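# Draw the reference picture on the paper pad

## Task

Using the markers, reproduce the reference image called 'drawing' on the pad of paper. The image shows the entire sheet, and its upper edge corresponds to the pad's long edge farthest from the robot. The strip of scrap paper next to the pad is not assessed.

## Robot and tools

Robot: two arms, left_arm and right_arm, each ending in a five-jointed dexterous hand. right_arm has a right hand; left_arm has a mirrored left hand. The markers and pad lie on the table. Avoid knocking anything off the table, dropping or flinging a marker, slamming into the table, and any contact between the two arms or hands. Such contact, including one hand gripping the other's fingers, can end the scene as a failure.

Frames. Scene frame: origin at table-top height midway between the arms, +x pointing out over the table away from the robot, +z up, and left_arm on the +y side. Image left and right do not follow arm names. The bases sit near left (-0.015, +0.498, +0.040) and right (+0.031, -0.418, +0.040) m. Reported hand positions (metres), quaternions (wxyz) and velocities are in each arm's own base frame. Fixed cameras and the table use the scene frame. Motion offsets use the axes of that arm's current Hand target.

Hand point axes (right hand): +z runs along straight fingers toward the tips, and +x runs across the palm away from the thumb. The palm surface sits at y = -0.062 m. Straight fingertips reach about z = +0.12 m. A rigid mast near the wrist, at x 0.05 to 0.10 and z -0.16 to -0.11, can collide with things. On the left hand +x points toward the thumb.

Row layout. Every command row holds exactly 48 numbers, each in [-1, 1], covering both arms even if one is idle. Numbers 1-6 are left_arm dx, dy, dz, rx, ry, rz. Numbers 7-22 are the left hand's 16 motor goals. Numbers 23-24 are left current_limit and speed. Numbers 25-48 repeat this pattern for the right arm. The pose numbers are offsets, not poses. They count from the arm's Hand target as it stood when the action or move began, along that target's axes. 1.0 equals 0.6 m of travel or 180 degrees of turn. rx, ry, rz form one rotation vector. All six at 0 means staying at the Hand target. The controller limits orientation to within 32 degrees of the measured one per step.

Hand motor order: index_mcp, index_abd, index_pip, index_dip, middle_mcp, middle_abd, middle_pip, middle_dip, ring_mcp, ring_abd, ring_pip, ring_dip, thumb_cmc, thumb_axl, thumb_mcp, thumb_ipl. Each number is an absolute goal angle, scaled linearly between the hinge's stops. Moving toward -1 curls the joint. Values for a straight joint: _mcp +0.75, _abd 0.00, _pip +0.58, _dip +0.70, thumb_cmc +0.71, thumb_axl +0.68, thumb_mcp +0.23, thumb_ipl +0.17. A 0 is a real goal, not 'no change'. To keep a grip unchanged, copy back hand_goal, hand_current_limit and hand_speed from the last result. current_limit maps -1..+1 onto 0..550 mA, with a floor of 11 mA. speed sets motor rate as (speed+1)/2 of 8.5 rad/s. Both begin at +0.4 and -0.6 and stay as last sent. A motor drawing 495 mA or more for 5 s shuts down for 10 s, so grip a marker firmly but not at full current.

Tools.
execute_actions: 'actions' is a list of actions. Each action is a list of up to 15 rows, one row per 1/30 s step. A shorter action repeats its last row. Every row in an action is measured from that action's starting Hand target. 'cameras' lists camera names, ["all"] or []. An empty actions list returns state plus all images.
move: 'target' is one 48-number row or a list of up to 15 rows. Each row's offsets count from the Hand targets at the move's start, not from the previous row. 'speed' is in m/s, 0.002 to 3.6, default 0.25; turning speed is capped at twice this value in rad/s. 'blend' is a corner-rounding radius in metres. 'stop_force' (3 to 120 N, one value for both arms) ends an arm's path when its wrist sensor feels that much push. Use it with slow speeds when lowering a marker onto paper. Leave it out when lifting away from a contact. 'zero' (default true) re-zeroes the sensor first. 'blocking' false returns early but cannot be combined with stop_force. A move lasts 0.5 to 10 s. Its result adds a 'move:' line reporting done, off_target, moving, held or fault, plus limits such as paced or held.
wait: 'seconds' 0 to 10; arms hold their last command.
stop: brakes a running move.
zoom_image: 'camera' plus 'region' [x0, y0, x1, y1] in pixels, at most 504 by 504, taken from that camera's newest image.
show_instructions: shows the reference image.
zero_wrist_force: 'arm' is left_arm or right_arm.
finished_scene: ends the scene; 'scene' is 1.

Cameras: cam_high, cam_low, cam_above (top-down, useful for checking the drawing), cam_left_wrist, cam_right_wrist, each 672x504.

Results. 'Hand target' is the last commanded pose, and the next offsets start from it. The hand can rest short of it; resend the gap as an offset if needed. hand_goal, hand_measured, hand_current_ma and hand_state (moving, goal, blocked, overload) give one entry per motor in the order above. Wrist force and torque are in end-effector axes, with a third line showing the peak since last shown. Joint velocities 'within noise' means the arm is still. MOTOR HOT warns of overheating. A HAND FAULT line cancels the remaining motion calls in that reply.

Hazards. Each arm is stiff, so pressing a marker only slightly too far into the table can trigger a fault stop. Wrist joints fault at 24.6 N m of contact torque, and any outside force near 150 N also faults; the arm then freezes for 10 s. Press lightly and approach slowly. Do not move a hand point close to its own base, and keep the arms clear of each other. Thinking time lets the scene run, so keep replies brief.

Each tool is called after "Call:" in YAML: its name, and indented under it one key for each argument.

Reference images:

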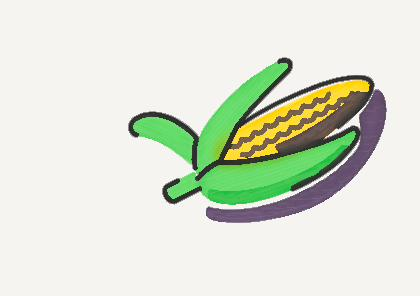

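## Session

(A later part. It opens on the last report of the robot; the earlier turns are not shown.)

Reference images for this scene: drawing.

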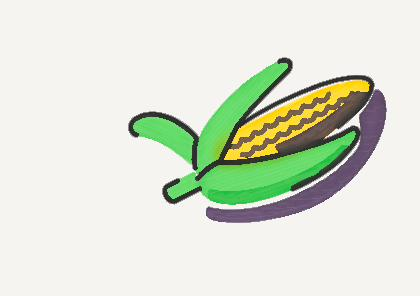

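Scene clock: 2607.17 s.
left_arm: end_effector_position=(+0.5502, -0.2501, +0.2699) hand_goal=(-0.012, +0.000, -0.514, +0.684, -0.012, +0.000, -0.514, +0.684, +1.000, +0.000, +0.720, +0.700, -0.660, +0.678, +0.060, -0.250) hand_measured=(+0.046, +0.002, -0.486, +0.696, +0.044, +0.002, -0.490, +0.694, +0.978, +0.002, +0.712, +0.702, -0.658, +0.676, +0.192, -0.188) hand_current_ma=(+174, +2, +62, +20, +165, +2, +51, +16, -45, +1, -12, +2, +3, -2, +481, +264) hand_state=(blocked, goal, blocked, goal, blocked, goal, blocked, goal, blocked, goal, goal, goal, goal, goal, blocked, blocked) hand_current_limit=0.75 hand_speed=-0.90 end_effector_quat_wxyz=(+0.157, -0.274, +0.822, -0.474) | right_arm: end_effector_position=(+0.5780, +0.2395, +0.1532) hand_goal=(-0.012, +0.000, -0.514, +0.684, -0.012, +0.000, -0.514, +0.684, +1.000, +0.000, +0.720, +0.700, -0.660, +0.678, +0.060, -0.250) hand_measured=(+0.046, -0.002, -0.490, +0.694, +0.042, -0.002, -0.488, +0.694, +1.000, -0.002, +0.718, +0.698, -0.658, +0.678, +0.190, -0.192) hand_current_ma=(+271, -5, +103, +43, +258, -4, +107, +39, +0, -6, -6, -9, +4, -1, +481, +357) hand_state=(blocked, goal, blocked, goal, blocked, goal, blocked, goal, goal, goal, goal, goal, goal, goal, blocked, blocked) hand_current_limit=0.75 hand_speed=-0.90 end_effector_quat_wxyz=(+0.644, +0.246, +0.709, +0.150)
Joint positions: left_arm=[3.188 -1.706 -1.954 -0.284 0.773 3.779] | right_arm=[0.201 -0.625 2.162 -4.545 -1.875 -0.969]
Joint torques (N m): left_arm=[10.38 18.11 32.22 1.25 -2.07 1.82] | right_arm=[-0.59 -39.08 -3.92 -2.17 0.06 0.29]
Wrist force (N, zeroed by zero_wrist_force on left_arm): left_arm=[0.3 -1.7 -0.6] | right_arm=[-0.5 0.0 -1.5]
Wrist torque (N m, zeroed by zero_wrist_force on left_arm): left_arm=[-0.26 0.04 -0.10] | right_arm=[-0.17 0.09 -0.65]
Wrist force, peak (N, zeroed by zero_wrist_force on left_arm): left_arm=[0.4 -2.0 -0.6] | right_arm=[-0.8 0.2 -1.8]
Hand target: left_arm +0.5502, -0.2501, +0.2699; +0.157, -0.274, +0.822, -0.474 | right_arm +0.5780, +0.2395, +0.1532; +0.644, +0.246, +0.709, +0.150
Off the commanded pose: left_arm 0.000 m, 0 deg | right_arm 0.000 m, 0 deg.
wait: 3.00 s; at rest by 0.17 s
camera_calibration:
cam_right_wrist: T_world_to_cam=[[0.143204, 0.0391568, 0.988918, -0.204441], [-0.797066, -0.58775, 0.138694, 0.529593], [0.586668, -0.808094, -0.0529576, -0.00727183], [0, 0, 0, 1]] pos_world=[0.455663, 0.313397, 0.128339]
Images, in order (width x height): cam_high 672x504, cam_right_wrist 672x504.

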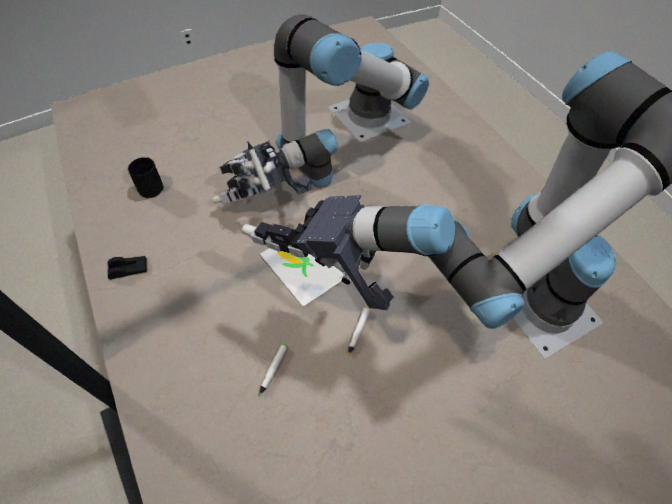

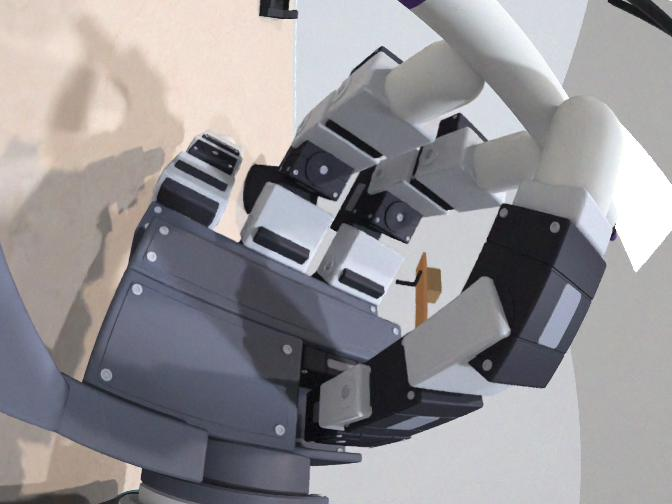

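Call:
move:
  target: [0,-0.0722,-0.0417,0,0,0,-0.012,0,-0.515,0.683,-0.012,0,-0.515,0.683,1,0,0.72,0.7,-0.66,0.678,0.06,-0.25,0.75,-0.9,-0.1959,0.1236,-0.0295,0,0,0,-0.012,0,-0.515,0.683,-0.012,0,-0.515,0.683,1,0,0.72,0.7,-0.66,0.678,0.06,-0.25,0.75,-0.9]
  speed: 0.1

Call:
move:
  target:
    - [0,0,0,0,0.1294,-0.483,-0.012,0,-0.515,0.683,-0.012,0,-0.515,0.683,1,0,0.72,0.7,-0.66,0.678,0.06,-0.25,0.75,-0.9,0.01,0.0199,-0.0757,0.0007,-0.0877,0.3236,-0.012,0,-0.515,0.683,-0.012,0,-0.515,0.683,1,0,0.72,0.7,-0.66,0.678,0.06,-0.25,0.75,-0.9]
    - [0,0,0,0,0.2588,-0.9659,-0.012,0,-0.515,0.683,-0.012,0,-0.515,0.683,1,0,0.72,0.7,-0.66,0.678,0.06,-0.25,0.75,-0.9,0.01,0.0199,-0.0757,0.0007,-0.0877,0.3236,-0.012,0,-0.515,0.683,-0.012,0,-0.515,0.683,1,0,0.72,0.7,-0.66,0.678,0.06,-0.25,0.75,-0.9]
  speed: 0.22
  blend: [0.02, 0]
  cameras: ["cam_above", "cam_high", "cam_left_wrist", "cam_right_wrist"]

Scene clock: 2626.30 s.
left_arm: end_effector_position=(+0.5503, -0.2502, +0.3200) hand_goal=(-0.012, +0.000, -0.514, +0.684, -0.012, +0.000, -0.514, +0.684, +1.000, +0.000, +0.720, +0.700, -0.660, +0.678, +0.060, -0.250) hand_measured=(+0.046, +0.002, -0.486, +0.696, +0.044, +0.002, -0.490, +0.694, +0.978, +0.002, +0.712, +0.702, -0.658, +0.676, +0.192, -0.188) hand_current_ma=(+174, +2, +62, +20, +165, +2, +51, +16, -45, +1, -12, +2, +3, -2, +481, +264) hand_state=(blocked, goal, blocked, goal, blocked, goal, blocked, goal, blocked, goal, goal, goal, goal, goal, blocked, blocked) hand_current_limit=0.75 hand_speed=-0.90 end_effector_quat_wxyz=(+0.157, -0.274, +0.822, -0.474) | right_arm: end_effector_position=(+0.5780, +0.2396, +0.2932) hand_goal=(-0.012, +0.000, -0.514, +0.684, -0.012, +0.000, -0.514, +0.684, +1.000, +0.000, +0.720, +0.700, -0.660, +0.678, +0.060, -0.250) hand_measured=(+0.046, -0.002, -0.490, +0.694, +0.042, -0.002, -0.488, +0.694, +1.000, -0.002, +0.718, +0.698, -0.658, +0.678, +0.190, -0.192) hand_current_ma=(+271, -5, +103, +43, +258, -4, +107, +39, +0, -6, -6, -9, +4, -1, +481, +357) hand_state=(blocked, goal, blocked, goal, blocked, goal, blocked, goal, goal, goal, goal, goal, goal, goal, blocked, blocked) hand_current_limit=0.75 hand_speed=-0.90 end_effector_quat_wxyz=(+0.644, +0.246, +0.709, +0.150)
Joint positions: left_arm=[3.187 -1.651 -1.874 -0.419 0.773 3.778] | right_arm=[0.201 -1.028 2.238 -4.219 -1.875 -0.969]
Joint torques (N m): left_arm=[-9.73 33.81 34.09 1.09 0.46 1.49] | right_arm=[10.58 -39.74 -4.18 0.76 -2.69 1.59]
Wrist force (N, zeroed by zero_wrist_force on left_arm): left_arm=[0.7 -1.9 -0.6] | right_arm=[-0.3 0.0 -1.5]
Wrist torque (N m, zeroed by zero_wrist_force on left_arm): left_arm=[-0.27 -0.01 -0.06] | right_arm=[-0.18 0.06 -0.64]
Wrist force, peak (N, zeroed by zero_wrist_force on left_arm): left_arm=[0.6 -2.3 -0.7] | right_arm=[-0.7 0.2 -1.7]
Hand target: left_arm +0.5503, -0.2502, +0.3200; +0.157, -0.274, +0.822, -0.474 | right_arm +0.5780, +0.2396, +0.2933; +0.644, +0.246, +0.709, +0.150
Off the commanded pose: left_arm 0.000 m, 0 deg | right_arm 0.000 m, 0 deg.
move: done

Scene clock: 2634.00 s.
left_arm: end_effector_position=(+0.5503, -0.2501, +0.3200) hand_goal=(-0.012, +0.000, -0.514, +0.684, -0.012, +0.000, -0.514, +0.684, +1.000, +0.000, +0.720, +0.700, -0.660, +0.678, +0.060, -0.250) hand_measured=(+0.046, +0.000, -0.486, +0.696, +0.044, +0.000, -0.490, +0.694, +1.000, -0.002, +0.720, +0.702, -0.658, +0.676, +0.192, -0.188) hand_current_ma=(+174, +0, +62, +20, +165, +0, +51, +16, +0, -1, +0, +2, +1, -1, +481, +264) hand_state=(blocked, goal, blocked, goal, blocked, goal, blocked, goal, goal, goal, goal, goal, goal, goal, blocked, blocked) hand_current_limit=0.75 hand_speed=-0.90 end_effector_quat_wxyz=(+0.670, +0.672, +0.223, +0.223) | right_arm: end_effector_position=(+0.5348, +0.2575, +0.3003) hand_goal=(-0.012, +0.000, -0.514, +0.684, -0.012, +0.000, -0.514, +0.684, +1.000, +0.000, +0.720, +0.700, -0.660, +0.678, +0.060, -0.250) hand_measured=(+0.046, -0.002, -0.490, +0.694, +0.042, -0.002, -0.488, +0.694, +1.000, -0.002, +0.720, +0.698, -0.658, +0.678, +0.190, -0.192) hand_current_ma=(+271, -5, +103, +43, +258, -4, +107, +39, +0, -6, -2, -9, +5, -1, +481, +357) hand_state=(blocked, goal, blocked, goal, blocked, goal, blocked, goal, goal, goal, goal, goal, goal, goal, blocked, blocked) hand_current_limit=0.75 hand_speed=-0.90 end_effector_quat_wxyz=(+0.577, +0.577, +0.409, +0.409)
Joint positions: left_arm=[3.28 -2.2 -2.177 1.23 0.504 0.004] | right_arm=[0.548 -0.808 1.933 -4.266 -2.456 0]
Joint torques (N m): left_arm=[-8.87 32.02 -0.94 2.86 1.26 -1.33] | right_arm=[9.8 -41.85 -17.42 1.52 -2.48 1.47]
Wrist force (N, zeroed by zero_wrist_force on left_arm): left_arm=[0.2 1.0 -0.3] | right_arm=[-0.4 0.3 -1.4]
Wrist torque (N m, zeroed by zero_wrist_force on left_arm): left_arm=[0.19 -0.14 0.46] | right_arm=[-0.29 0.24 -0.47]
Wrist force, peak (N, zeroed by zero_wrist_force on left_arm): left_arm=[0.9 -2.0 -0.9] | right_arm=[-0.6 0.2 -1.7]
Hand target: left_arm +0.5503, -0.2502, +0.3200; +0.670, +0.672, +0.223, +0.223 | right_arm +0.5348, +0.2575, +0.3003; +0.577, +0.577, +0.409, +0.409
Off the commanded pose: left_arm 0.000 m, 0 deg | right_arm 0.000 m, 0 deg.
move: done
camera_calibration:
cam_left_wrist: T_world_to_cam=[[-0.651914, -0.490691, -0.578126, 0.384453], [-0.14786, 0.830028, -0.537765, 0.407802], [0.743737, -0.265095, -0.613661, -0.161198], [0, 0, 0, 1]] pos_world=[0.430817, -0.192573, 0.342643]
cam_right_wrist: T_world_to_cam=[[-0.258246, -0.773789, 0.57841, 0.202859], [-0.831651, -0.126599, -0.540675, 0.58902], [0.491595, -0.620663, -0.610829, 0.210601], [0, 0, 0, 1]] pos_world=[0.438717, 0.362252, 0.329774]
Images, in order (width x height): cam_high 672x504, cam_above 672x504, cam_left_wrist 672x504, cam_right_wrist 672x504.

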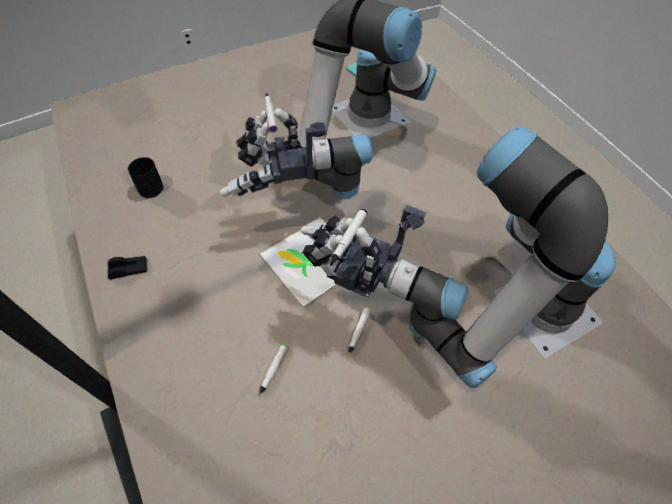

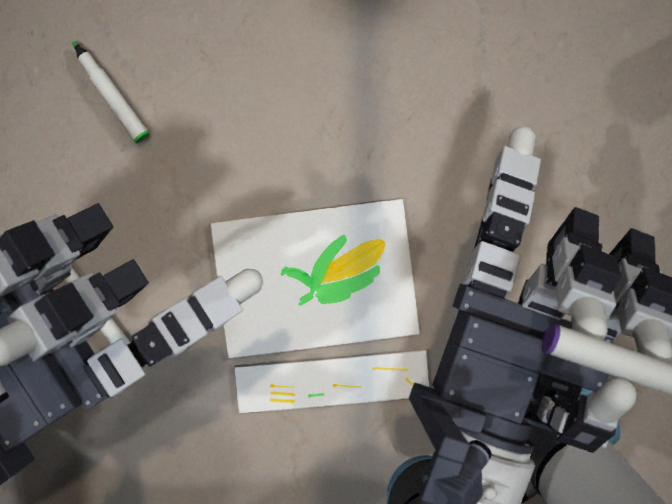

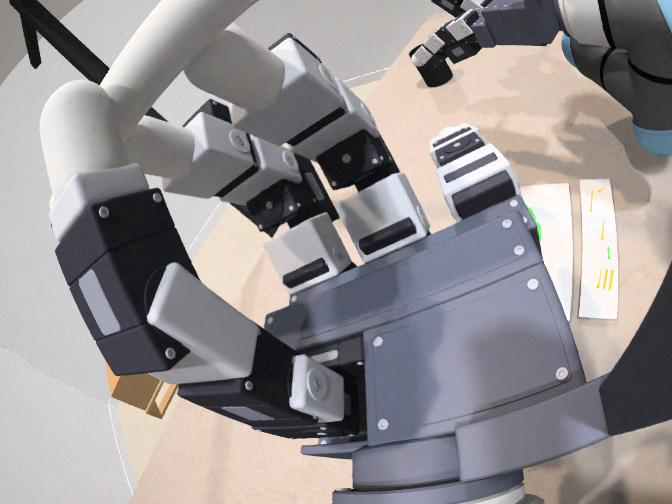

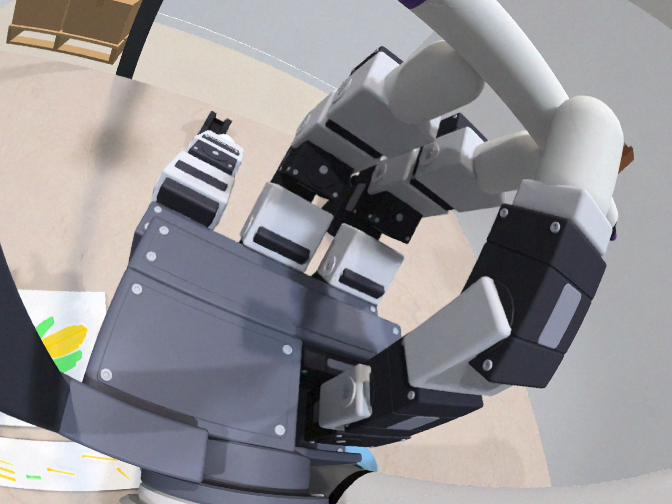

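Call:
move:
  target:
    - [0,0,0,0,0,0,-0.055,0,-0.41,0.68,-0.055,0,-0.41,0.68,1,0,0.72,0.7,-0.66,0.678,0.06,-0.25,0.75,-0.92,0,0,0,0,0,0,-0.055,0,-0.41,0.68,-0.055,0,-0.41,0.68,1,0,0.72,0.7,-0.66,0.678,0.06,-0.25,0.75,-0.92]
    - [0,0,0,0,0,0,0.05,0,-0.445,0.64,0.05,0,-0.445,0.64,1,0,0.72,0.7,-0.66,0.678,0.21,-0.31,0.75,-0.92,0,0,0,0,0,0,0.05,0,-0.445,0.64,0.05,0,-0.445,0.64,1,0,0.72,0.7,-0.66,0.678,0.21,-0.31,0.75,-0.92]
    - [0,0,0,0,0,0,0.115,0,-0.5,0.59,0.115,0,-0.5,0.59,1,0,0.72,0.7,-0.66,0.678,0.24,-0.41,0.75,-0.92,0,0,0,0,0,0,0.115,0,-0.5,0.59,0.115,0,-0.5,0.59,1,0,0.72,0.7,-0.66,0.678,0.24,-0.41,0.75,-0.92]
    - [0,0,0,0,0,0,0.179,0,-0.556,0.543,0.179,0,-0.556,0.543,1,0,0.72,0.7,-0.66,0.678,0.267,-0.517,0.75,-0.92,0,0,0,0,0,0,0.179,0,-0.556,0.543,0.179,0,-0.556,0.543,1,0,0.72,0.7,-0.66,0.678,0.267,-0.517,0.75,-0.92]
    - [0,0,0,0,0,0,0.24,0,-0.61,0.49,0.24,0,-0.61,0.49,1,0,0.72,0.7,-0.66,0.678,0.245,-0.575,0.75,-0.92,0,0,0,0,0,0,0.24,0,-0.61,0.49,0.24,0,-0.61,0.49,1,0,0.72,0.7,-0.66,0.678,0.245,-0.575,0.75,-0.92]
  cameras: ["cam_left_wrist", "cam_right_wrist"]

Scene clock: 2646.73 s.
left_arm: end_effector_position=(+0.5503, -0.2502, +0.3200) hand_goal=(+0.240, +0.000, -0.610, +0.490, +0.240, +0.000, -0.610, +0.490, +1.000, +0.000, +0.720, +0.700, -0.660, +0.678, +0.246, -0.574) hand_measured=(+0.266, +0.000, -0.582, +0.504, +0.258, +0.000, -0.594, +0.500, +1.000, -0.002, +0.720, +0.702, -0.668, +0.676, +0.292, -0.550) hand_current_ma=(+57, +0, +58, +25, +35, +0, +29, +14, +0, -1, +0, +2, -12, -3, +163, +70) hand_state=(blocked, goal, blocked, goal, goal, goal, goal, goal, goal, goal, goal, goal, goal, goal, blocked, blocked) hand_current_limit=0.75 hand_speed=-0.92 end_effector_quat_wxyz=(+0.670, +0.672, +0.223, +0.223) | right_arm: end_effector_position=(+0.5348, +0.2575, +0.3003) hand_goal=(+0.240, +0.000, -0.610, +0.490, +0.240, +0.000, -0.610, +0.490, +1.000, +0.000, +0.720, +0.700, -0.660, +0.678, +0.246, -0.574) hand_measured=(+0.266, -0.002, -0.588, +0.504, +0.258, -0.002, -0.592, +0.500, +1.000, -0.002, +0.720, +0.698, -0.668, +0.676, +0.290, -0.552) hand_current_ma=(+116, -5, +90, +54, +76, -4, +71, +37, +0, -6, -2, -9, -31, -11, +248, +119) hand_state=(blocked, goal, blocked, goal, goal, goal, goal, goal, goal, goal, goal, goal, goal, goal, blocked, blocked) hand_current_limit=0.75 hand_speed=-0.92 end_effector_quat_wxyz=(+0.577, +0.577, +0.409, +0.409)
Joint positions: left_arm=[3.28 -2.2 -2.177 1.23 0.504 0.004] | right_arm=[0.548 -0.808 1.933 -4.266 -2.456 0]
Joint torques (N m): left_arm=[-8.93 28.08 3.38 2.54 1.52 -1.39] | right_arm=[10.6 -45.13 -17.56 1.46 -2.59 1.64]
Wrist force (N, zeroed by zero_wrist_force on left_arm): left_arm=[0.4 1.1 0.0] | right_arm=[-0.3 0.3 -1.0]
Wrist torque (N m, zeroed by zero_wrist_force on left_arm): left_arm=[0.20 -0.15 0.46] | right_arm=[-0.28 0.21 -0.45]
Wrist force, peak (N, zeroed by zero_wrist_force on left_arm): left_arm=[0.6 1.4 -0.1] | right_arm=[-0.7 0.4 -1.5]
Hand target: left_arm +0.5503, -0.2502, +0.3200; +0.670, +0.672, +0.223, +0.223 | right_arm +0.5348, +0.2575, +0.3003; +0.577, +0.577, +0.409, +0.409
Off the commanded pose: left_arm 0.000 m, 0 deg | right_arm 0.000 m, 0 deg.
move: done
camera_calibration:
cam_left_wrist: T_world_to_cam=[[-0.652017, -0.490789, -0.577928, 0.384475], [-0.147962, 0.82994, -0.537873, 0.407881], [0.743627, -0.265191, -0.613753, -0.161212], [0, 0, 0, 1]] pos_world=[0.430916, -0.192573, 0.342642]
cam_right_wrist: T_world_to_cam=[[-0.258246, -0.773789, 0.57841, 0.202859], [-0.831651, -0.126599, -0.540675, 0.58902], [0.491595, -0.620663, -0.610829, 0.210601], [0, 0, 0, 1]] pos_world=[0.438717, 0.362252, 0.329774]
Images, in order (width x height): cam_left_wrist 672x504, cam_right_wrist 672x504.

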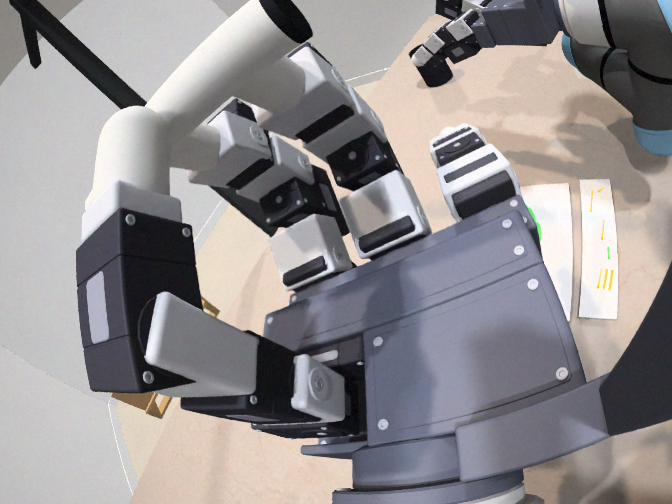

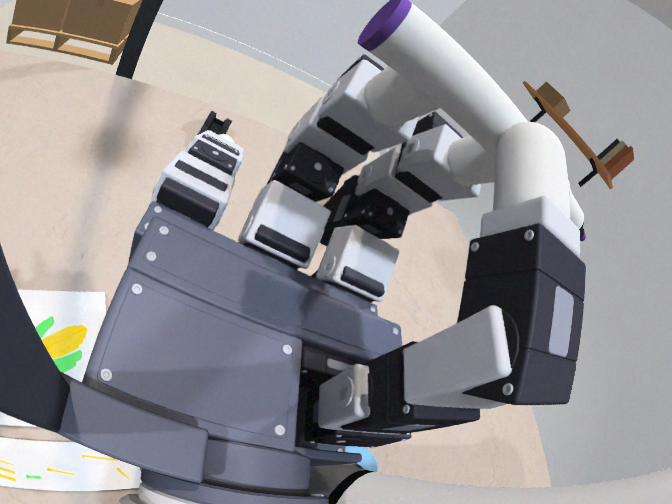

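Call:
move:
  target:
    - [0,0,0,0,0,0,0.317,0,-0.663,0.438,0.317,0,-0.663,0.438,1,0,0.72,0.7,-0.66,0.678,0.23,-0.632,0.75,-0.92,0,0,0,0,0,0,0.317,0,-0.663,0.438,0.317,0,-0.663,0.438,1,0,0.72,0.7,-0.66,0.678,0.23,-0.632,0.75,-0.92]
    - [0,0,0,0,0,0,0.395,0,-0.715,0.386,0.395,0,-0.715,0.386,1,0,0.72,0.7,-0.66,0.678,0.216,-0.689,0.75,-0.92,0,0,0,0,0,0,0.395,0,-0.715,0.386,0.395,0,-0.715,0.386,1,0,0.72,0.7,-0.66,0.678,0.216,-0.689,0.75,-0.92]
    - [0,0,0,0,0,0,0.458,0,-0.703,0.26,0.458,0,-0.703,0.26,1,0,0.72,0.7,-0.66,0.678,0.176,-0.716,0.75,-0.92,0,0,0,0,0,0,0.458,0,-0.703,0.26,0.458,0,-0.703,0.26,1,0,0.72,0.7,-0.66,0.678,0.176,-0.716,0.75,-0.92]
    - [0,0,0,0,0,0,0.519,0,-0.691,0.133,0.519,0,-0.691,0.133,1,0,0.72,0.7,-0.66,0.678,0.136,-0.743,0.75,-0.92,0,0,0,0,0,0,0.519,0,-0.691,0.133,0.519,0,-0.691,0.133,1,0,0.72,0.7,-0.66,0.678,0.136,-0.743,0.75,-0.92]
  cameras: ["cam_left_wrist", "cam_right_wrist"]

Scene clock: 2656.57 s.
left_arm: end_effector_position=(+0.5503, -0.2502, +0.3200) hand_goal=(+0.520, +0.000, -0.690, +0.134, +0.520, +0.000, -0.690, +0.134, +1.000, +0.000, +0.720, +0.700, -0.660, +0.678, +0.136, -0.742) hand_measured=(+0.560, +0.000, -0.662, +0.160, +0.544, +0.000, -0.678, +0.148, +1.000, -0.002, +0.720, +0.702, -0.676, +0.664, +0.194, -0.732) hand_current_ma=(+107, +0, +59, +54, +55, +0, +19, +23, +0, -1, +0, +2, -31, -29, +225, +22) hand_state=(blocked, goal, blocked, blocked, blocked, goal, goal, goal, goal, goal, goal, goal, goal, goal, blocked, goal) hand_current_limit=0.75 hand_speed=-0.92 end_effector_quat_wxyz=(+0.670, +0.672, +0.223, +0.223) | right_arm: end_effector_position=(+0.5348, +0.2575, +0.3003) hand_goal=(+0.520, +0.000, -0.690, +0.134, +0.520, +0.000, -0.690, +0.134, +1.000, +0.000, +0.720, +0.700, -0.660, +0.678, +0.136, -0.742) hand_measured=(+0.564, -0.002, -0.668, +0.158, +0.546, -0.002, -0.676, +0.148, +1.000, -0.002, +0.720, +0.698, -0.676, +0.664, +0.194, -0.732) hand_current_ma=(+199, -5, +92, +101, +114, -4, +52, +55, +0, -6, -2, -9, -69, -67, +339, +54) hand_state=(blocked, goal, blocked, blocked, blocked, goal, goal, goal, goal, goal, goal, goal, goal, goal, blocked, goal) hand_current_limit=0.75 hand_speed=-0.92 end_effector_quat_wxyz=(+0.577, +0.577, +0.409, +0.409)
Joint positions: left_arm=[3.28 -2.2 -2.177 1.23 0.504 0.004] | right_arm=[0.548 -0.808 1.933 -4.266 -2.456 0]
Joint torques (N m): left_arm=[-8.65 27.89 12.94 2.23 1.28 -1.45] | right_arm=[9.73 -45.34 -17.79 1.11 -2.52 1.54]
Wrist force (N, zeroed by zero_wrist_force on left_arm): left_arm=[0.3 1.0 0.0] | right_arm=[-0.4 0.3 -1.3]
Wrist torque (N m, zeroed by zero_wrist_force on left_arm): left_arm=[0.21 -0.14 0.46] | right_arm=[-0.25 0.25 -0.47]
Wrist force, peak (N, zeroed by zero_wrist_force on left_arm): left_arm=[0.5 1.4 -0.3] | right_arm=[-0.6 0.6 -1.5]
Hand target: left_arm +0.5503, -0.2502, +0.3200; +0.670, +0.672, +0.223, +0.223 | right_arm +0.5348, +0.2575, +0.3003; +0.577, +0.577, +0.409, +0.409
Off the commanded pose: left_arm 0.000 m, 0 deg | right_arm 0.000 m, 0 deg.
move: done
camera_calibration:
cam_left_wrist: T_world_to_cam=[[-0.652017, -0.490789, -0.577928, 0.384475], [-0.147962, 0.82994, -0.537873, 0.407881], [0.743627, -0.265191, -0.613753, -0.161212], [0, 0, 0, 1]] pos_world=[0.430916, -0.192573, 0.342642]
cam_right_wrist: T_world_to_cam=[[-0.258246, -0.773789, 0.57841, 0.202859], [-0.831651, -0.126599, -0.540675, 0.58902], [0.491595, -0.620663, -0.610829, 0.210601], [0, 0, 0, 1]] pos_world=[0.438717, 0.362252, 0.329774]
Images, in order (width x height): cam_left_wrist 672x504, cam_right_wrist 672x504.

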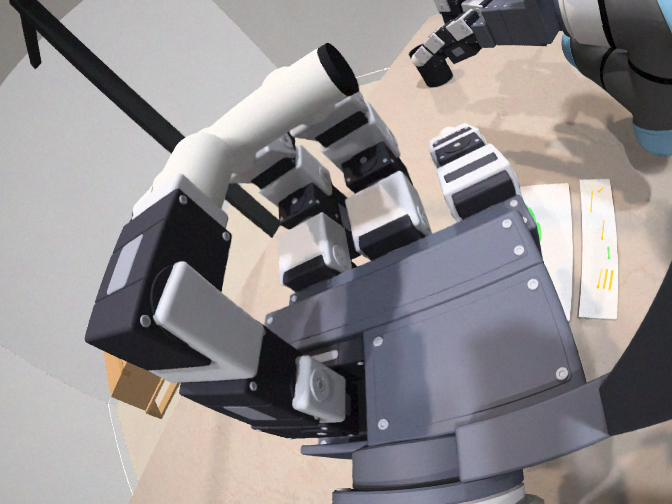

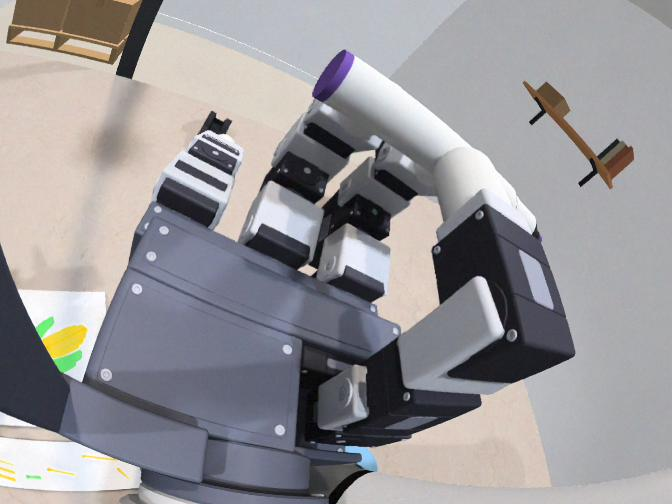

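Call:
move:
  target:
    - [0,0,0,0,0,0,0.58,0,-0.679,0.007,0.58,0,-0.679,0.007,1,0,0.72,0.7,-0.66,0.678,0.096,-0.77,0.75,-0.92,0,0,0,0,0,0,0.58,0,-0.679,0.007,0.58,0,-0.679,0.007,1,0,0.72,0.7,-0.66,0.678,0.096,-0.77,0.75,-0.92]
    - [0,0,0,0,0,0,0.605,0,-0.63,-0.116,0.605,0,-0.63,-0.116,1,0,0.72,0.7,-0.66,0.678,0.049,-0.77,0.75,-0.92,0,0,0,0,0,0,0.605,0,-0.63,-0.116,0.605,0,-0.63,-0.116,1,0,0.72,0.7,-0.66,0.678,0.049,-0.77,0.75,-0.92]
    - [0,0,0,0,0,0,0.63,0,-0.58,-0.24,0.63,0,-0.58,-0.24,1,0,0.72,0.7,-0.66,0.678,0.001,-0.765,0.75,-0.92,0,0,0,0,0,0,0.63,0,-0.58,-0.24,0.63,0,-0.58,-0.24,1,0,0.72,0.7,-0.66,0.678,0.001,-0.765,0.75,-0.92]
    - [0,0,0,0,0,0,0.655,0,-0.533,-0.362,0.655,0,-0.533,-0.362,1,0,0.72,0.7,-0.66,0.678,-0.046,-0.76,0.75,-0.92,0,0,0,0,0,0,0.655,0,-0.533,-0.362,0.655,0,-0.533,-0.362,1,0,0.72,0.7,-0.66,0.678,-0.046,-0.76,0.75,-0.92]
  cameras: ["cam_left_wrist", "cam_right_wrist"]

Scene clock: 2667.73 s.
left_arm: end_effector_position=(+0.5503, -0.2502, +0.3200) hand_goal=(+0.656, +0.000, -0.532, -0.362, +0.656, +0.000, -0.532, -0.362, +1.000, +0.000, +0.720, +0.700, -0.660, +0.678, -0.046, -0.760) hand_measured=(+0.704, -0.002, -0.488, -0.330, +0.684, +0.000, -0.512, -0.348, +1.000, -0.002, +0.720, +0.702, -0.678, +0.652, +0.004, -0.770) hand_current_ma=(+134, -2, +109, +71, +67, +0, +36, +25, +0, -1, +0, +2, -35, -72, +185, -24) hand_state=(blocked, goal, blocked, blocked, blocked, goal, goal, goal, goal, goal, goal, goal, goal, blocked, blocked, goal) hand_current_limit=0.75 hand_speed=-0.92 end_effector_quat_wxyz=(+0.670, +0.672, +0.223, +0.223) | right_arm: end_effector_position=(+0.5348, +0.2575, +0.3003) hand_goal=(+0.656, +0.000, -0.532, -0.362, +0.656, +0.000, -0.532, -0.362, +1.000, +0.000, +0.720, +0.700, -0.660, +0.678, -0.046, -0.760) hand_measured=(+0.710, -0.004, -0.496, -0.334, +0.688, -0.002, -0.510, -0.348, +1.000, -0.002, +0.720, +0.698, -0.680, +0.650, +0.014, -0.766) hand_current_ma=(+253, -12, +154, +121, +144, -4, +91, +60, +0, -6, -2, -9, -83, -149, +353, -32) hand_state=(blocked, goal, blocked, blocked, blocked, goal, blocked, goal, goal, goal, goal, goal, goal, blocked, blocked, goal) hand_current_limit=0.75 hand_speed=-0.92 end_effector_quat_wxyz=(+0.577, +0.577, +0.409, +0.409)
Joint positions: left_arm=[3.28 -2.2 -2.177 1.23 0.504 0.004] | right_arm=[0.548 -0.808 1.933 -4.266 -2.456 0]
Joint torques (N m): left_arm=[-7.23 27.37 16.9 1.87 1.3 -1.41] | right_arm=[9.49 -45.98 -17.88 0.91 -2.53 1.3]
Wrist force (N, zeroed by zero_wrist_force on left_arm): left_arm=[0.5 1.2 0.0] | right_arm=[-0.6 0.2 -1.2]
Wrist torque (N m, zeroed by zero_wrist_force on left_arm): left_arm=[0.25 -0.17 0.47] | right_arm=[-0.24 0.26 -0.49]
Wrist force, peak (N, zeroed by zero_wrist_force on left_arm): left_arm=[0.1 1.5 0.0] | right_arm=[-0.5 0.1 -1.5]
Hand target: left_arm +0.5503, -0.2502, +0.3200; +0.670, +0.672, +0.223, +0.223 | right_arm +0.5348, +0.2575, +0.3003; +0.577, +0.577, +0.409, +0.409
Off the commanded pose: left_arm 0.000 m, 0 deg | right_arm 0.000 m, 0 deg.
move: done
camera_calibration:
cam_left_wrist: T_world_to_cam=[[-0.652017, -0.490789, -0.577928, 0.384475], [-0.147962, 0.82994, -0.537873, 0.407881], [0.743627, -0.265191, -0.613753, -0.161212], [0, 0, 0, 1]] pos_world=[0.430916, -0.192573, 0.342642]
cam_right_wrist: T_world_to_cam=[[-0.258246, -0.773789, 0.57841, 0.202859], [-0.831651, -0.126599, -0.540675, 0.58902], [0.491595, -0.620663, -0.610829, 0.210601], [0, 0, 0, 1]] pos_world=[0.438717, 0.362252, 0.329774]
Images, in order (width x height): cam_left_wrist 672x504, cam_right_wrist 672x504.

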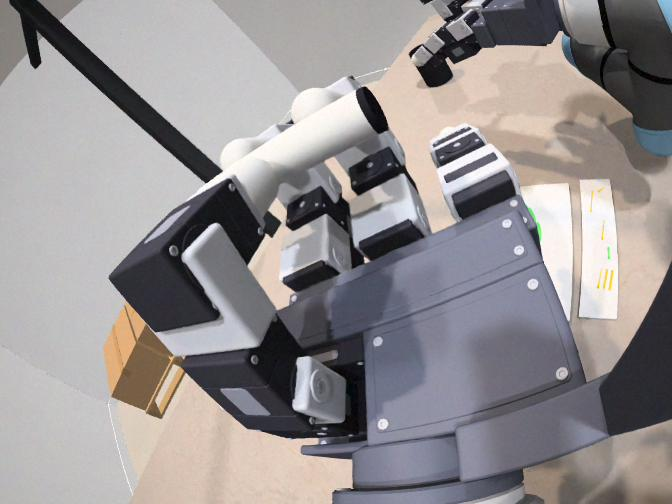

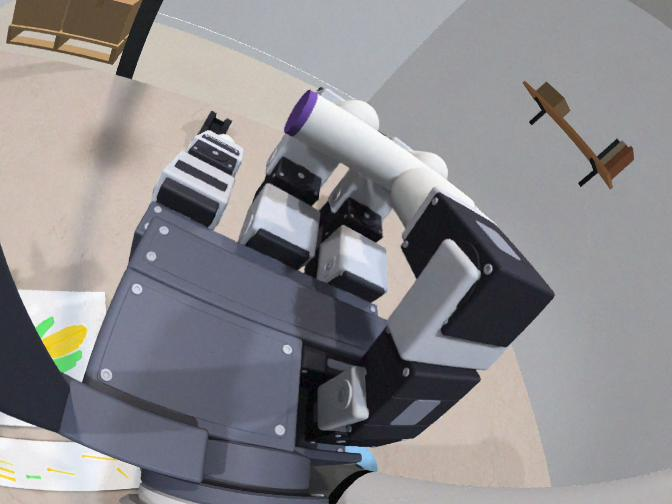

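Next the drop into the groove.

Call:
move:
  target:
    - [0,0,0,0,0,0,0.635,0,-0.44,-0.51,0.635,0,-0.44,-0.51,1,0,0.72,0.7,-0.66,0.678,-0.095,-0.74,0.75,-0.92,0,0,0,0,0,0,0.635,0,-0.44,-0.51,0.635,0,-0.44,-0.51,1,0,0.72,0.7,-0.66,0.678,-0.095,-0.74,0.75,-0.92]
  cameras: ["cam_left_wrist", "cam_right_wrist"]

Call:
move:
  target:
    - [0,0,0,0,0,0,0.62,0,-0.345,-0.66,0.62,0,-0.345,-0.66,1,0,0.72,0.7,-0.66,0.678,-0.14,-0.715,0.75,-0.92,0,0,0,0,0,0,0.62,0,-0.345,-0.66,0.62,0,-0.345,-0.66,1,0,0.72,0.7,-0.66,0.678,-0.14,-0.715,0.75,-0.92]
  cameras: ["cam_left_wrist", "cam_right_wrist"]

Scene clock: 2675.40 s.
left_arm: end_effector_position=(+0.5503, -0.2502, +0.3200) hand_goal=(+0.636, +0.000, -0.440, -0.510, +0.636, +0.000, -0.440, -0.510, +1.000, +0.000, +0.720, +0.700, -0.660, +0.678, -0.094, -0.740) hand_measured=(+0.704, -0.002, -0.396, -0.476, +0.682, +0.000, -0.420, -0.494, +1.000, -0.002, +0.720, +0.702, -0.678, +0.648, -0.070, -0.762) hand_current_ma=(+214, -2, +113, +81, +131, +0, +39, +28, +0, -1, +0, +2, -37, -84, +72, -68) hand_state=(blocked, goal, blocked, blocked, blocked, goal, blocked, goal, goal, goal, goal, goal, goal, blocked, blocked, blocked) hand_current_limit=0.75 hand_speed=-0.92 end_effector_quat_wxyz=(+0.670, +0.672, +0.223, +0.223) | right_arm: end_effector_position=(+0.5348, +0.2575, +0.3003) hand_goal=(+0.636, +0.000, -0.440, -0.510, +0.636, +0.000, -0.440, -0.510, +1.000, +0.000, +0.720, +0.700, -0.660, +0.678, -0.094, -0.740) hand_measured=(+0.710, -0.004, -0.400, -0.480, +0.688, -0.002, -0.416, -0.494, +1.000, -0.002, +0.720, +0.698, -0.680, +0.644, -0.046, -0.754) hand_current_ma=(+355, -12, +169, +131, +243, -4, +104, +64, +0, -6, -2, -9, -86, -180, +273, -79) hand_state=(blocked, goal, blocked, blocked, blocked, goal, blocked, goal, goal, goal, goal, goal, blocked, blocked, blocked, goal) hand_current_limit=0.75 hand_speed=-0.92 end_effector_quat_wxyz=(+0.577, +0.577, +0.409, +0.409)
Joint positions: left_arm=[3.28 -2.2 -2.177 1.23 0.504 0.004] | right_arm=[0.548 -0.808 1.933 -4.266 -2.456 0]
Joint torques (N m): left_arm=[-7.46 27.96 17.26 1.73 1.34 -1.32] | right_arm=[10.41 -46.14 -16.93 0.77 -2.42 1.45]
Wrist force (N, zeroed by zero_wrist_force on left_arm): left_arm=[0.1 1.2 0.1] | right_arm=[-0.4 0.1 -1.3]
Wrist torque (N m, zeroed by zero_wrist_force on left_arm): left_arm=[0.25 -0.12 0.45] | right_arm=[-0.25 0.24 -0.47]
Wrist force, peak (N, zeroed by zero_wrist_force on left_arm): left_arm=[0.6 1.4 0.0] | right_arm=[-0.6 0.3 -1.6]
Hand target: left_arm +0.5503, -0.2502, +0.3200; +0.670, +0.672, +0.223, +0.223 | right_arm +0.5348, +0.2575, +0.3003; +0.577, +0.577, +0.409, +0.409
Off the commanded pose: left_arm 0.000 m, 0 deg | right_arm 0.000 m, 0 deg.
move: done
camera_calibration:
cam_left_wrist: T_world_to_cam=[[-0.652017, -0.490789, -0.577928, 0.384475], [-0.147962, 0.82994, -0.537873, 0.407881], [0.743627, -0.265191, -0.613753, -0.161212], [0, 0, 0, 1]] pos_world=[0.430916, -0.192573, 0.342642]
cam_right_wrist: T_world_to_cam=[[-0.258246, -0.773789, 0.57841, 0.202859], [-0.831651, -0.126599, -0.540675, 0.58902], [0.491595, -0.620663, -0.610829, 0.210601], [0, 0, 0, 1]] pos_world=[0.438717, 0.362252, 0.329774]
Images, in order (width x height): cam_left_wrist 672x504, cam_right_wrist 672x504.

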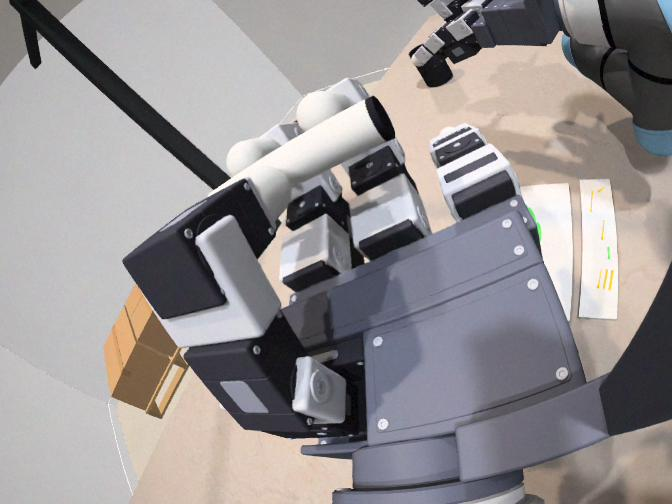

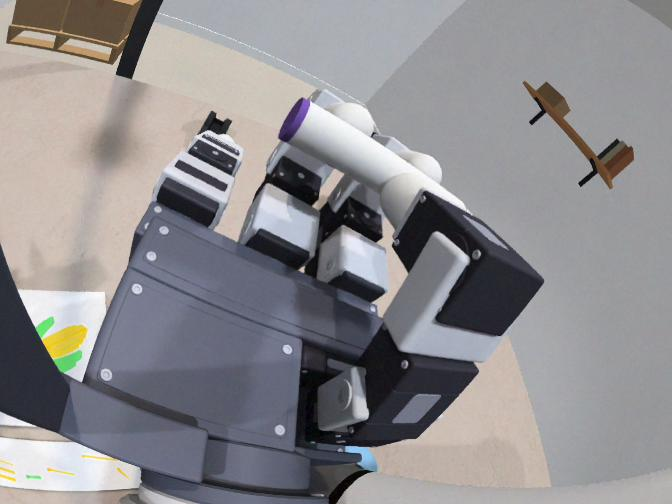

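Scene clock: 2676.17 s.
left_arm: end_effector_position=(+0.5503, -0.2502, +0.3200) hand_goal=(+0.620, +0.000, -0.344, -0.660, +0.620, +0.000, -0.344, -0.660, +1.000, +0.000, +0.720, +0.700, -0.660, +0.678, -0.140, -0.714) hand_measured=(+0.684, -0.002, -0.306, -0.630, +0.662, +0.000, -0.326, -0.646, +1.000, -0.002, +0.720, +0.702, -0.678, +0.648, -0.140, -0.756) hand_current_ma=(+196, -2, +90, +68, +110, +0, +32, +24, +0, -1, +0, +2, -36, -85, -1, -150) hand_state=(blocked, goal, blocked, blocked, blocked, goal, goal, goal, goal, goal, goal, goal, goal, blocked, goal, blocked) hand_current_limit=0.75 hand_speed=-0.92 end_effector_quat_wxyz=(+0.670, +0.672, +0.223, +0.223) | right_arm: end_effector_position=(+0.5348, +0.2575, +0.3003) hand_goal=(+0.620, +0.000, -0.344, -0.660, +0.620, +0.000, -0.344, -0.660, +1.000, +0.000, +0.720, +0.700, -0.660, +0.678, -0.140, -0.714) hand_measured=(+0.710, -0.004, -0.306, -0.632, +0.676, -0.002, -0.320, -0.646, +1.000, -0.002, +0.720, +0.698, -0.680, +0.642, -0.108, -0.740) hand_current_ma=(+437, -12, +162, +121, +268, -4, +100, +57, +0, -6, -2, -9, -86, -196, +181, -155) hand_state=(blocked, goal, blocked, blocked, blocked, goal, blocked, goal, goal, goal, goal, goal, blocked, blocked, blocked, blocked) hand_current_limit=0.75 hand_speed=-0.92 end_effector_quat_wxyz=(+0.577, +0.577, +0.409, +0.409)
Joint positions: left_arm=[3.28 -2.2 -2.177 1.23 0.504 0.004] | right_arm=[0.548 -0.808 1.933 -4.266 -2.456 0]
Joint torques (N m): left_arm=[-8.1 27.7 16.9 1.52 1.22 -1.38] | right_arm=[9.62 -45.57 -17.38 0.68 -2.42 1.39]
Wrist force (N, zeroed by zero_wrist_force on left_arm): left_arm=[0.4 1.2 -0.1] | right_arm=[-0.5 0.4 -0.9]
Wrist torque (N m, zeroed by zero_wrist_force on left_arm): left_arm=[0.27 -0.17 0.47] | right_arm=[-0.24 0.24 -0.48]
Wrist force, peak (N, zeroed by zero_wrist_force on left_arm): left_arm=[0.5 1.3 -0.3] | right_arm=[-0.3 0.3 -1.5]
Hand target: left_arm +0.5503, -0.2502, +0.3200; +0.670, +0.672, +0.223, +0.223 | right_arm +0.5348, +0.2575, +0.3003; +0.577, +0.577, +0.409, +0.409
Off the commanded pose: left_arm 0.000 m, 0 deg | right_arm 0.000 m, 0 deg.
move: done
camera_calibration:
cam_left_wrist: T_world_to_cam=[[-0.652017, -0.490789, -0.577928, 0.384475], [-0.147962, 0.82994, -0.537873, 0.407881], [0.743627, -0.265191, -0.613753, -0.161212], [0, 0, 0, 1]] pos_world=[0.430916, -0.192573, 0.342642]
cam_right_wrist: T_world_to_cam=[[-0.258246, -0.773789, 0.57841, 0.202859], [-0.831651, -0.126599, -0.540675, 0.58902], [0.491595, -0.620663, -0.610829, 0.210601], [0, 0, 0, 1]] pos_world=[0.438717, 0.362252, 0.329774]
Images, in order (width x height): cam_left_wrist 672x504, cam_right_wrist 672x504.

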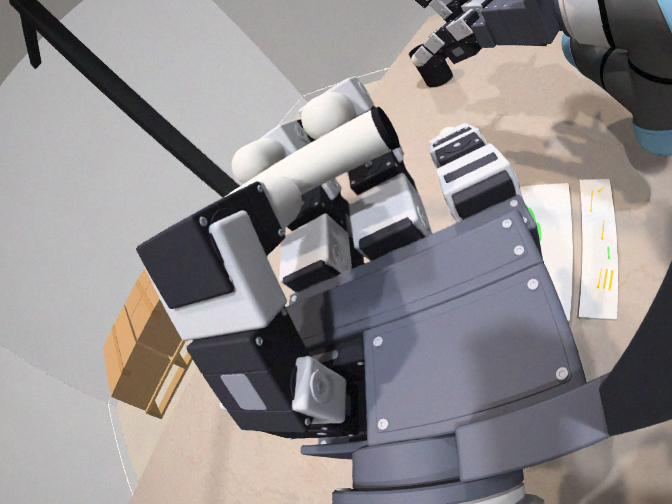

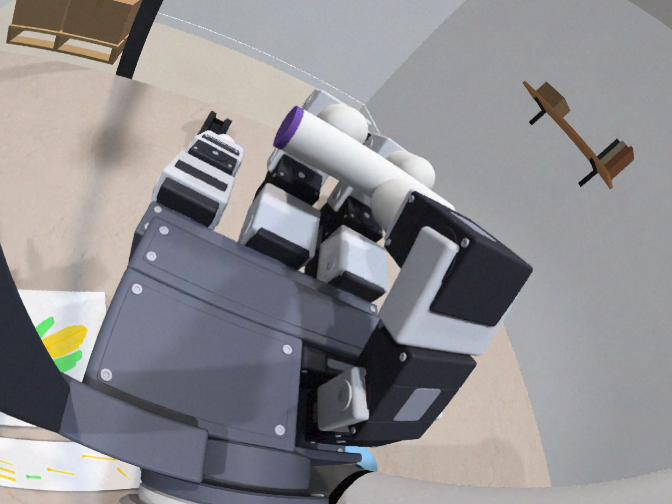

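Call:
move:
  target:
    - [0,0,0,0,0,0,0.6,0,-0.26,-0.8,0.6,0,-0.26,-0.8,1,0,0.72,0.7,-0.66,0.678,-0.185,-0.7,0.75,-0.92,0,0,0,0,0,0,0.6,0,-0.26,-0.8,0.6,0,-0.26,-0.8,1,0,0.72,0.7,-0.66,0.678,-0.185,-0.7,0.75,-0.92]
  cameras: ["cam_left_wrist", "cam_right_wrist", "cam_high"]

Call:
zoom_image:
  camera: "cam_high"
  region: [200, 70, 460, 310]

Scene clock: 2684.20 s.
left_arm: end_effector_position=(+0.5503, -0.2502, +0.3200) hand_goal=(+0.600, +0.000, -0.260, -0.800, +0.600, +0.000, -0.260, -0.800, +1.000, +0.000, +0.720, +0.700, -0.660, +0.678, -0.184, -0.700) hand_measured=(+0.618, -0.002, -0.262, -0.798, +0.620, +0.000, -0.262, -0.798, +1.000, -0.002, +0.720, +0.702, -0.664, +0.674, -0.188, -0.704) hand_current_ma=(+37, -2, -1, +3, +39, +0, -2, +2, +0, -1, +0, +2, -3, -4, -8, -6) hand_state=(goal, goal, goal, goal, goal, goal, goal, goal, goal, goal, goal, goal, goal, goal, goal, goal) hand_current_limit=0.75 hand_speed=-0.92 end_effector_quat_wxyz=(+0.670, +0.672, +0.223, +0.223) | right_arm: end_effector_position=(+0.5348, +0.2575, +0.3003) hand_goal=(+0.600, +0.000, -0.260, -0.800, +0.600, +0.000, -0.260, -0.800, +1.000, +0.000, +0.720, +0.700, -0.660, +0.678, -0.184, -0.700) hand_measured=(+0.688, -0.004, -0.222, -0.768, +0.652, -0.002, -0.236, -0.784, +1.000, -0.002, +0.720, +0.698, -0.680, +0.638, -0.186, -0.738) hand_current_ma=(+427, -12, +162, +140, +246, -4, +98, +67, +0, -6, -2, -9, -86, -215, -6, -226) hand_state=(blocked, goal, blocked, blocked, blocked, goal, blocked, goal, goal, goal, goal, goal, blocked, blocked, goal, blocked) hand_current_limit=0.75 hand_speed=-0.92 end_effector_quat_wxyz=(+0.577, +0.577, +0.409, +0.409)
Joint positions: left_arm=[3.28 -2.2 -2.177 1.23 0.504 0.004] | right_arm=[0.548 -0.808 1.933 -4.266 -2.456 0]
Joint torques (N m): left_arm=[-7.23 27.83 17.05 1.57 1.08 -1.11] | right_arm=[10.25 -44.84 -17.64 0.67 -2.39 1.57]
Wrist force (N, zeroed by zero_wrist_force on left_arm): left_arm=[0.3 1.2 0.1] | right_arm=[-0.4 0.1 -1.2]
Wrist torque (N m, zeroed by zero_wrist_force on left_arm): left_arm=[0.24 -0.14 0.45] | right_arm=[-0.25 0.23 -0.47]
Wrist force, peak (N, zeroed by zero_wrist_force on left_arm): left_arm=[0.3 1.6 0.0] | right_arm=[-0.4 0.6 -1.5]
Hand target: left_arm +0.5503, -0.2502, +0.3200; +0.670, +0.672, +0.223, +0.223 | right_arm +0.5348, +0.2575, +0.3003; +0.577, +0.577, +0.409, +0.409
Off the commanded pose: left_arm 0.000 m, 0 deg | right_arm 0.000 m, 0 deg.
move: done
camera_calibration:
cam_left_wrist: T_world_to_cam=[[-0.652017, -0.490789, -0.577928, 0.384475], [-0.147962, 0.82994, -0.537873, 0.407881], [0.743627, -0.265191, -0.613753, -0.161212], [0, 0, 0, 1]] pos_world=[0.430916, -0.192573, 0.342642]
cam_right_wrist: T_world_to_cam=[[-0.258246, -0.773789, 0.57841, 0.202859], [-0.831651, -0.126599, -0.540675, 0.58902], [0.491595, -0.620663, -0.610829, 0.210601], [0, 0, 0, 1]] pos_world=[0.438717, 0.362252, 0.329774]
Images, in order (width x height): cam_high 672x504, cam_left_wrist 672x504, cam_right_wrist 672x504.

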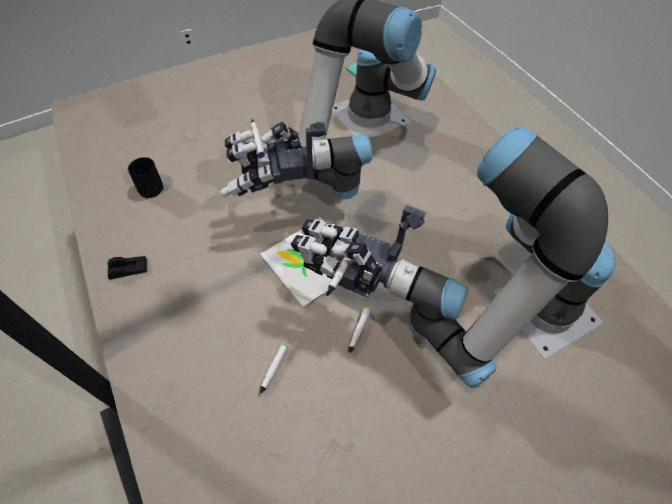

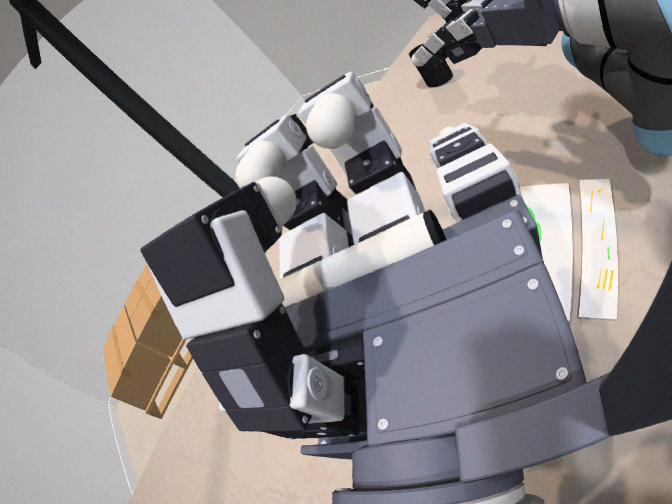

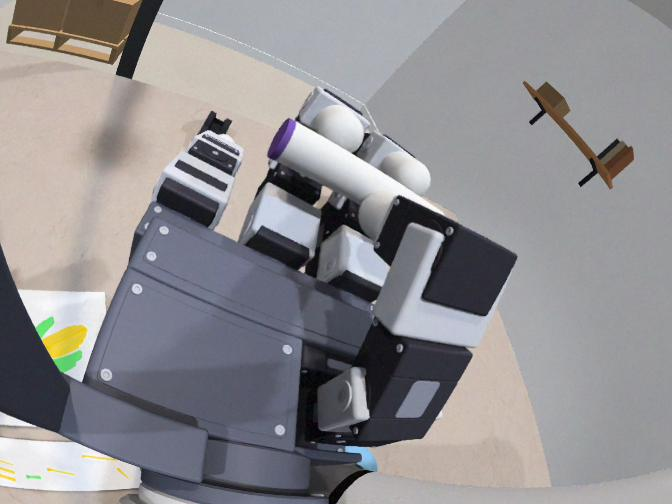

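Scaled by 1.938.

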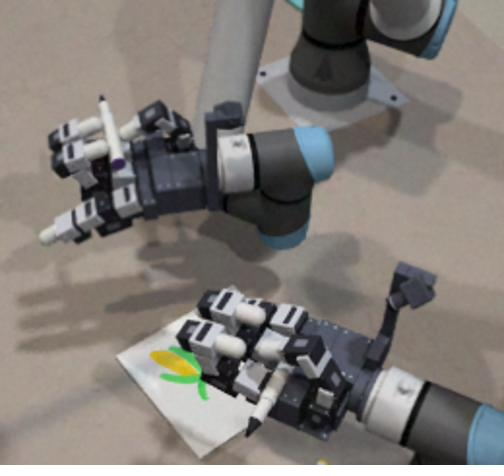

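Call:
move:
  target:
    - [0,0,0,0,0,0,0.6,0,-0.26,-0.8,0.6,0,-0.26,-0.8,1,0,0.72,0.7,-0.66,0.678,-0.185,-0.7,0.75,-0.92,0,0,0,0,0,0,0.6,0,-0.21,-0.86,0.6,0,-0.21,-0.86,1,0,0.72,0.7,-0.66,0.678,-0.21,-0.68,0.75,-0.94]
  cameras: ["cam_right_wrist"]

Scene clock: 2688.33 s.
left_arm: end_effector_position=(+0.5503, -0.2502, +0.3200) hand_goal=(+0.600, +0.000, -0.260, -0.800, +0.600, +0.000, -0.260, -0.800, +1.000, +0.000, +0.720, +0.700, -0.660, +0.678, -0.184, -0.700) hand_measured=(+0.618, -0.002, -0.262, -0.798, +0.620, +0.000, -0.262, -0.798, +1.000, -0.002, +0.720, +0.702, -0.664, +0.674, -0.188, -0.704) hand_current_ma=(+37, -2, -1, +3, +39, +0, -2, +2, +0, -1, +0, +2, -3, -4, -8, -6) hand_state=(goal, goal, goal, goal, goal, goal, goal, goal, goal, goal, goal, goal, goal, goal, goal, goal) hand_current_limit=0.75 hand_speed=-0.92 end_effector_quat_wxyz=(+0.670, +0.672, +0.223, +0.223) | right_arm: end_effector_position=(+0.5348, +0.2575, +0.3003) hand_goal=(+0.600, +0.000, -0.210, -0.860, +0.600, +0.000, -0.210, -0.860, +1.000, +0.000, +0.720, +0.700, -0.660, +0.678, -0.210, -0.680) hand_measured=(+0.676, -0.004, -0.184, -0.836, +0.646, -0.002, -0.198, -0.850, +1.000, -0.002, +0.720, +0.698, -0.680, +0.636, -0.216, -0.732) hand_current_ma=(+362, -12, +109, +97, +215, -4, +50, +39, +0, -6, -2, -9, -86, -221, -27, -320) hand_state=(blocked, goal, blocked, blocked, blocked, goal, goal, goal, goal, goal, goal, goal, blocked, blocked, goal, blocked) hand_current_limit=0.75 hand_speed=-0.94 end_effector_quat_wxyz=(+0.577, +0.577, +0.409, +0.409)
Joint positions: left_arm=[3.28 -2.2 -2.177 1.23 0.504 0.004] | right_arm=[0.548 -0.808 1.933 -4.266 -2.456 0]
Joint torques (N m): left_arm=[-7.41 27.35 17.57 1.29 1.28 0.77] | right_arm=[8.69 -44.19 -17.72 0.36 -2.42 1.48]
Wrist force (N, zeroed by zero_wrist_force on left_arm): left_arm=[0.2 1.2 0.0] | right_arm=[-0.3 0.2 -1.1]
Wrist torque (N m, zeroed by zero_wrist_force on left_arm): left_arm=[0.27 -0.13 0.44] | right_arm=[-0.24 0.22 -0.46]
Wrist force, peak (N, zeroed by zero_wrist_force on left_arm): left_arm=[0.5 1.4 -0.2] | right_arm=[-0.4 0.4 -1.5]
Hand target: left_arm +0.5503, -0.2502, +0.3200; +0.670, +0.672, +0.223, +0.223 | right_arm +0.5348, +0.2575, +0.3003; +0.577, +0.577, +0.409, +0.409
Off the commanded pose: left_arm 0.000 m, 0 deg | right_arm 0.000 m, 0 deg.
move: done
camera_calibration:
cam_right_wrist: T_world_to_cam=[[-0.258246, -0.773789, 0.57841, 0.202859], [-0.831651, -0.126599, -0.540675, 0.58902], [0.491595, -0.620663, -0.610829, 0.210601], [0, 0, 0, 1]] pos_world=[0.438717, 0.362252, 0.329774]
Images, in order (width x height): cam_right_wrist 672x504.

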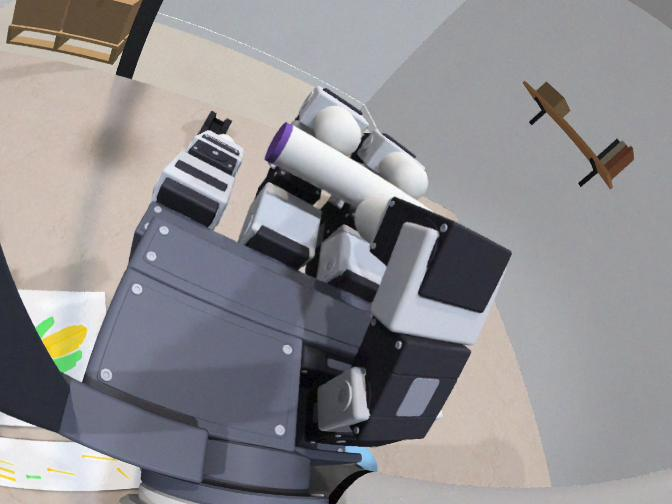

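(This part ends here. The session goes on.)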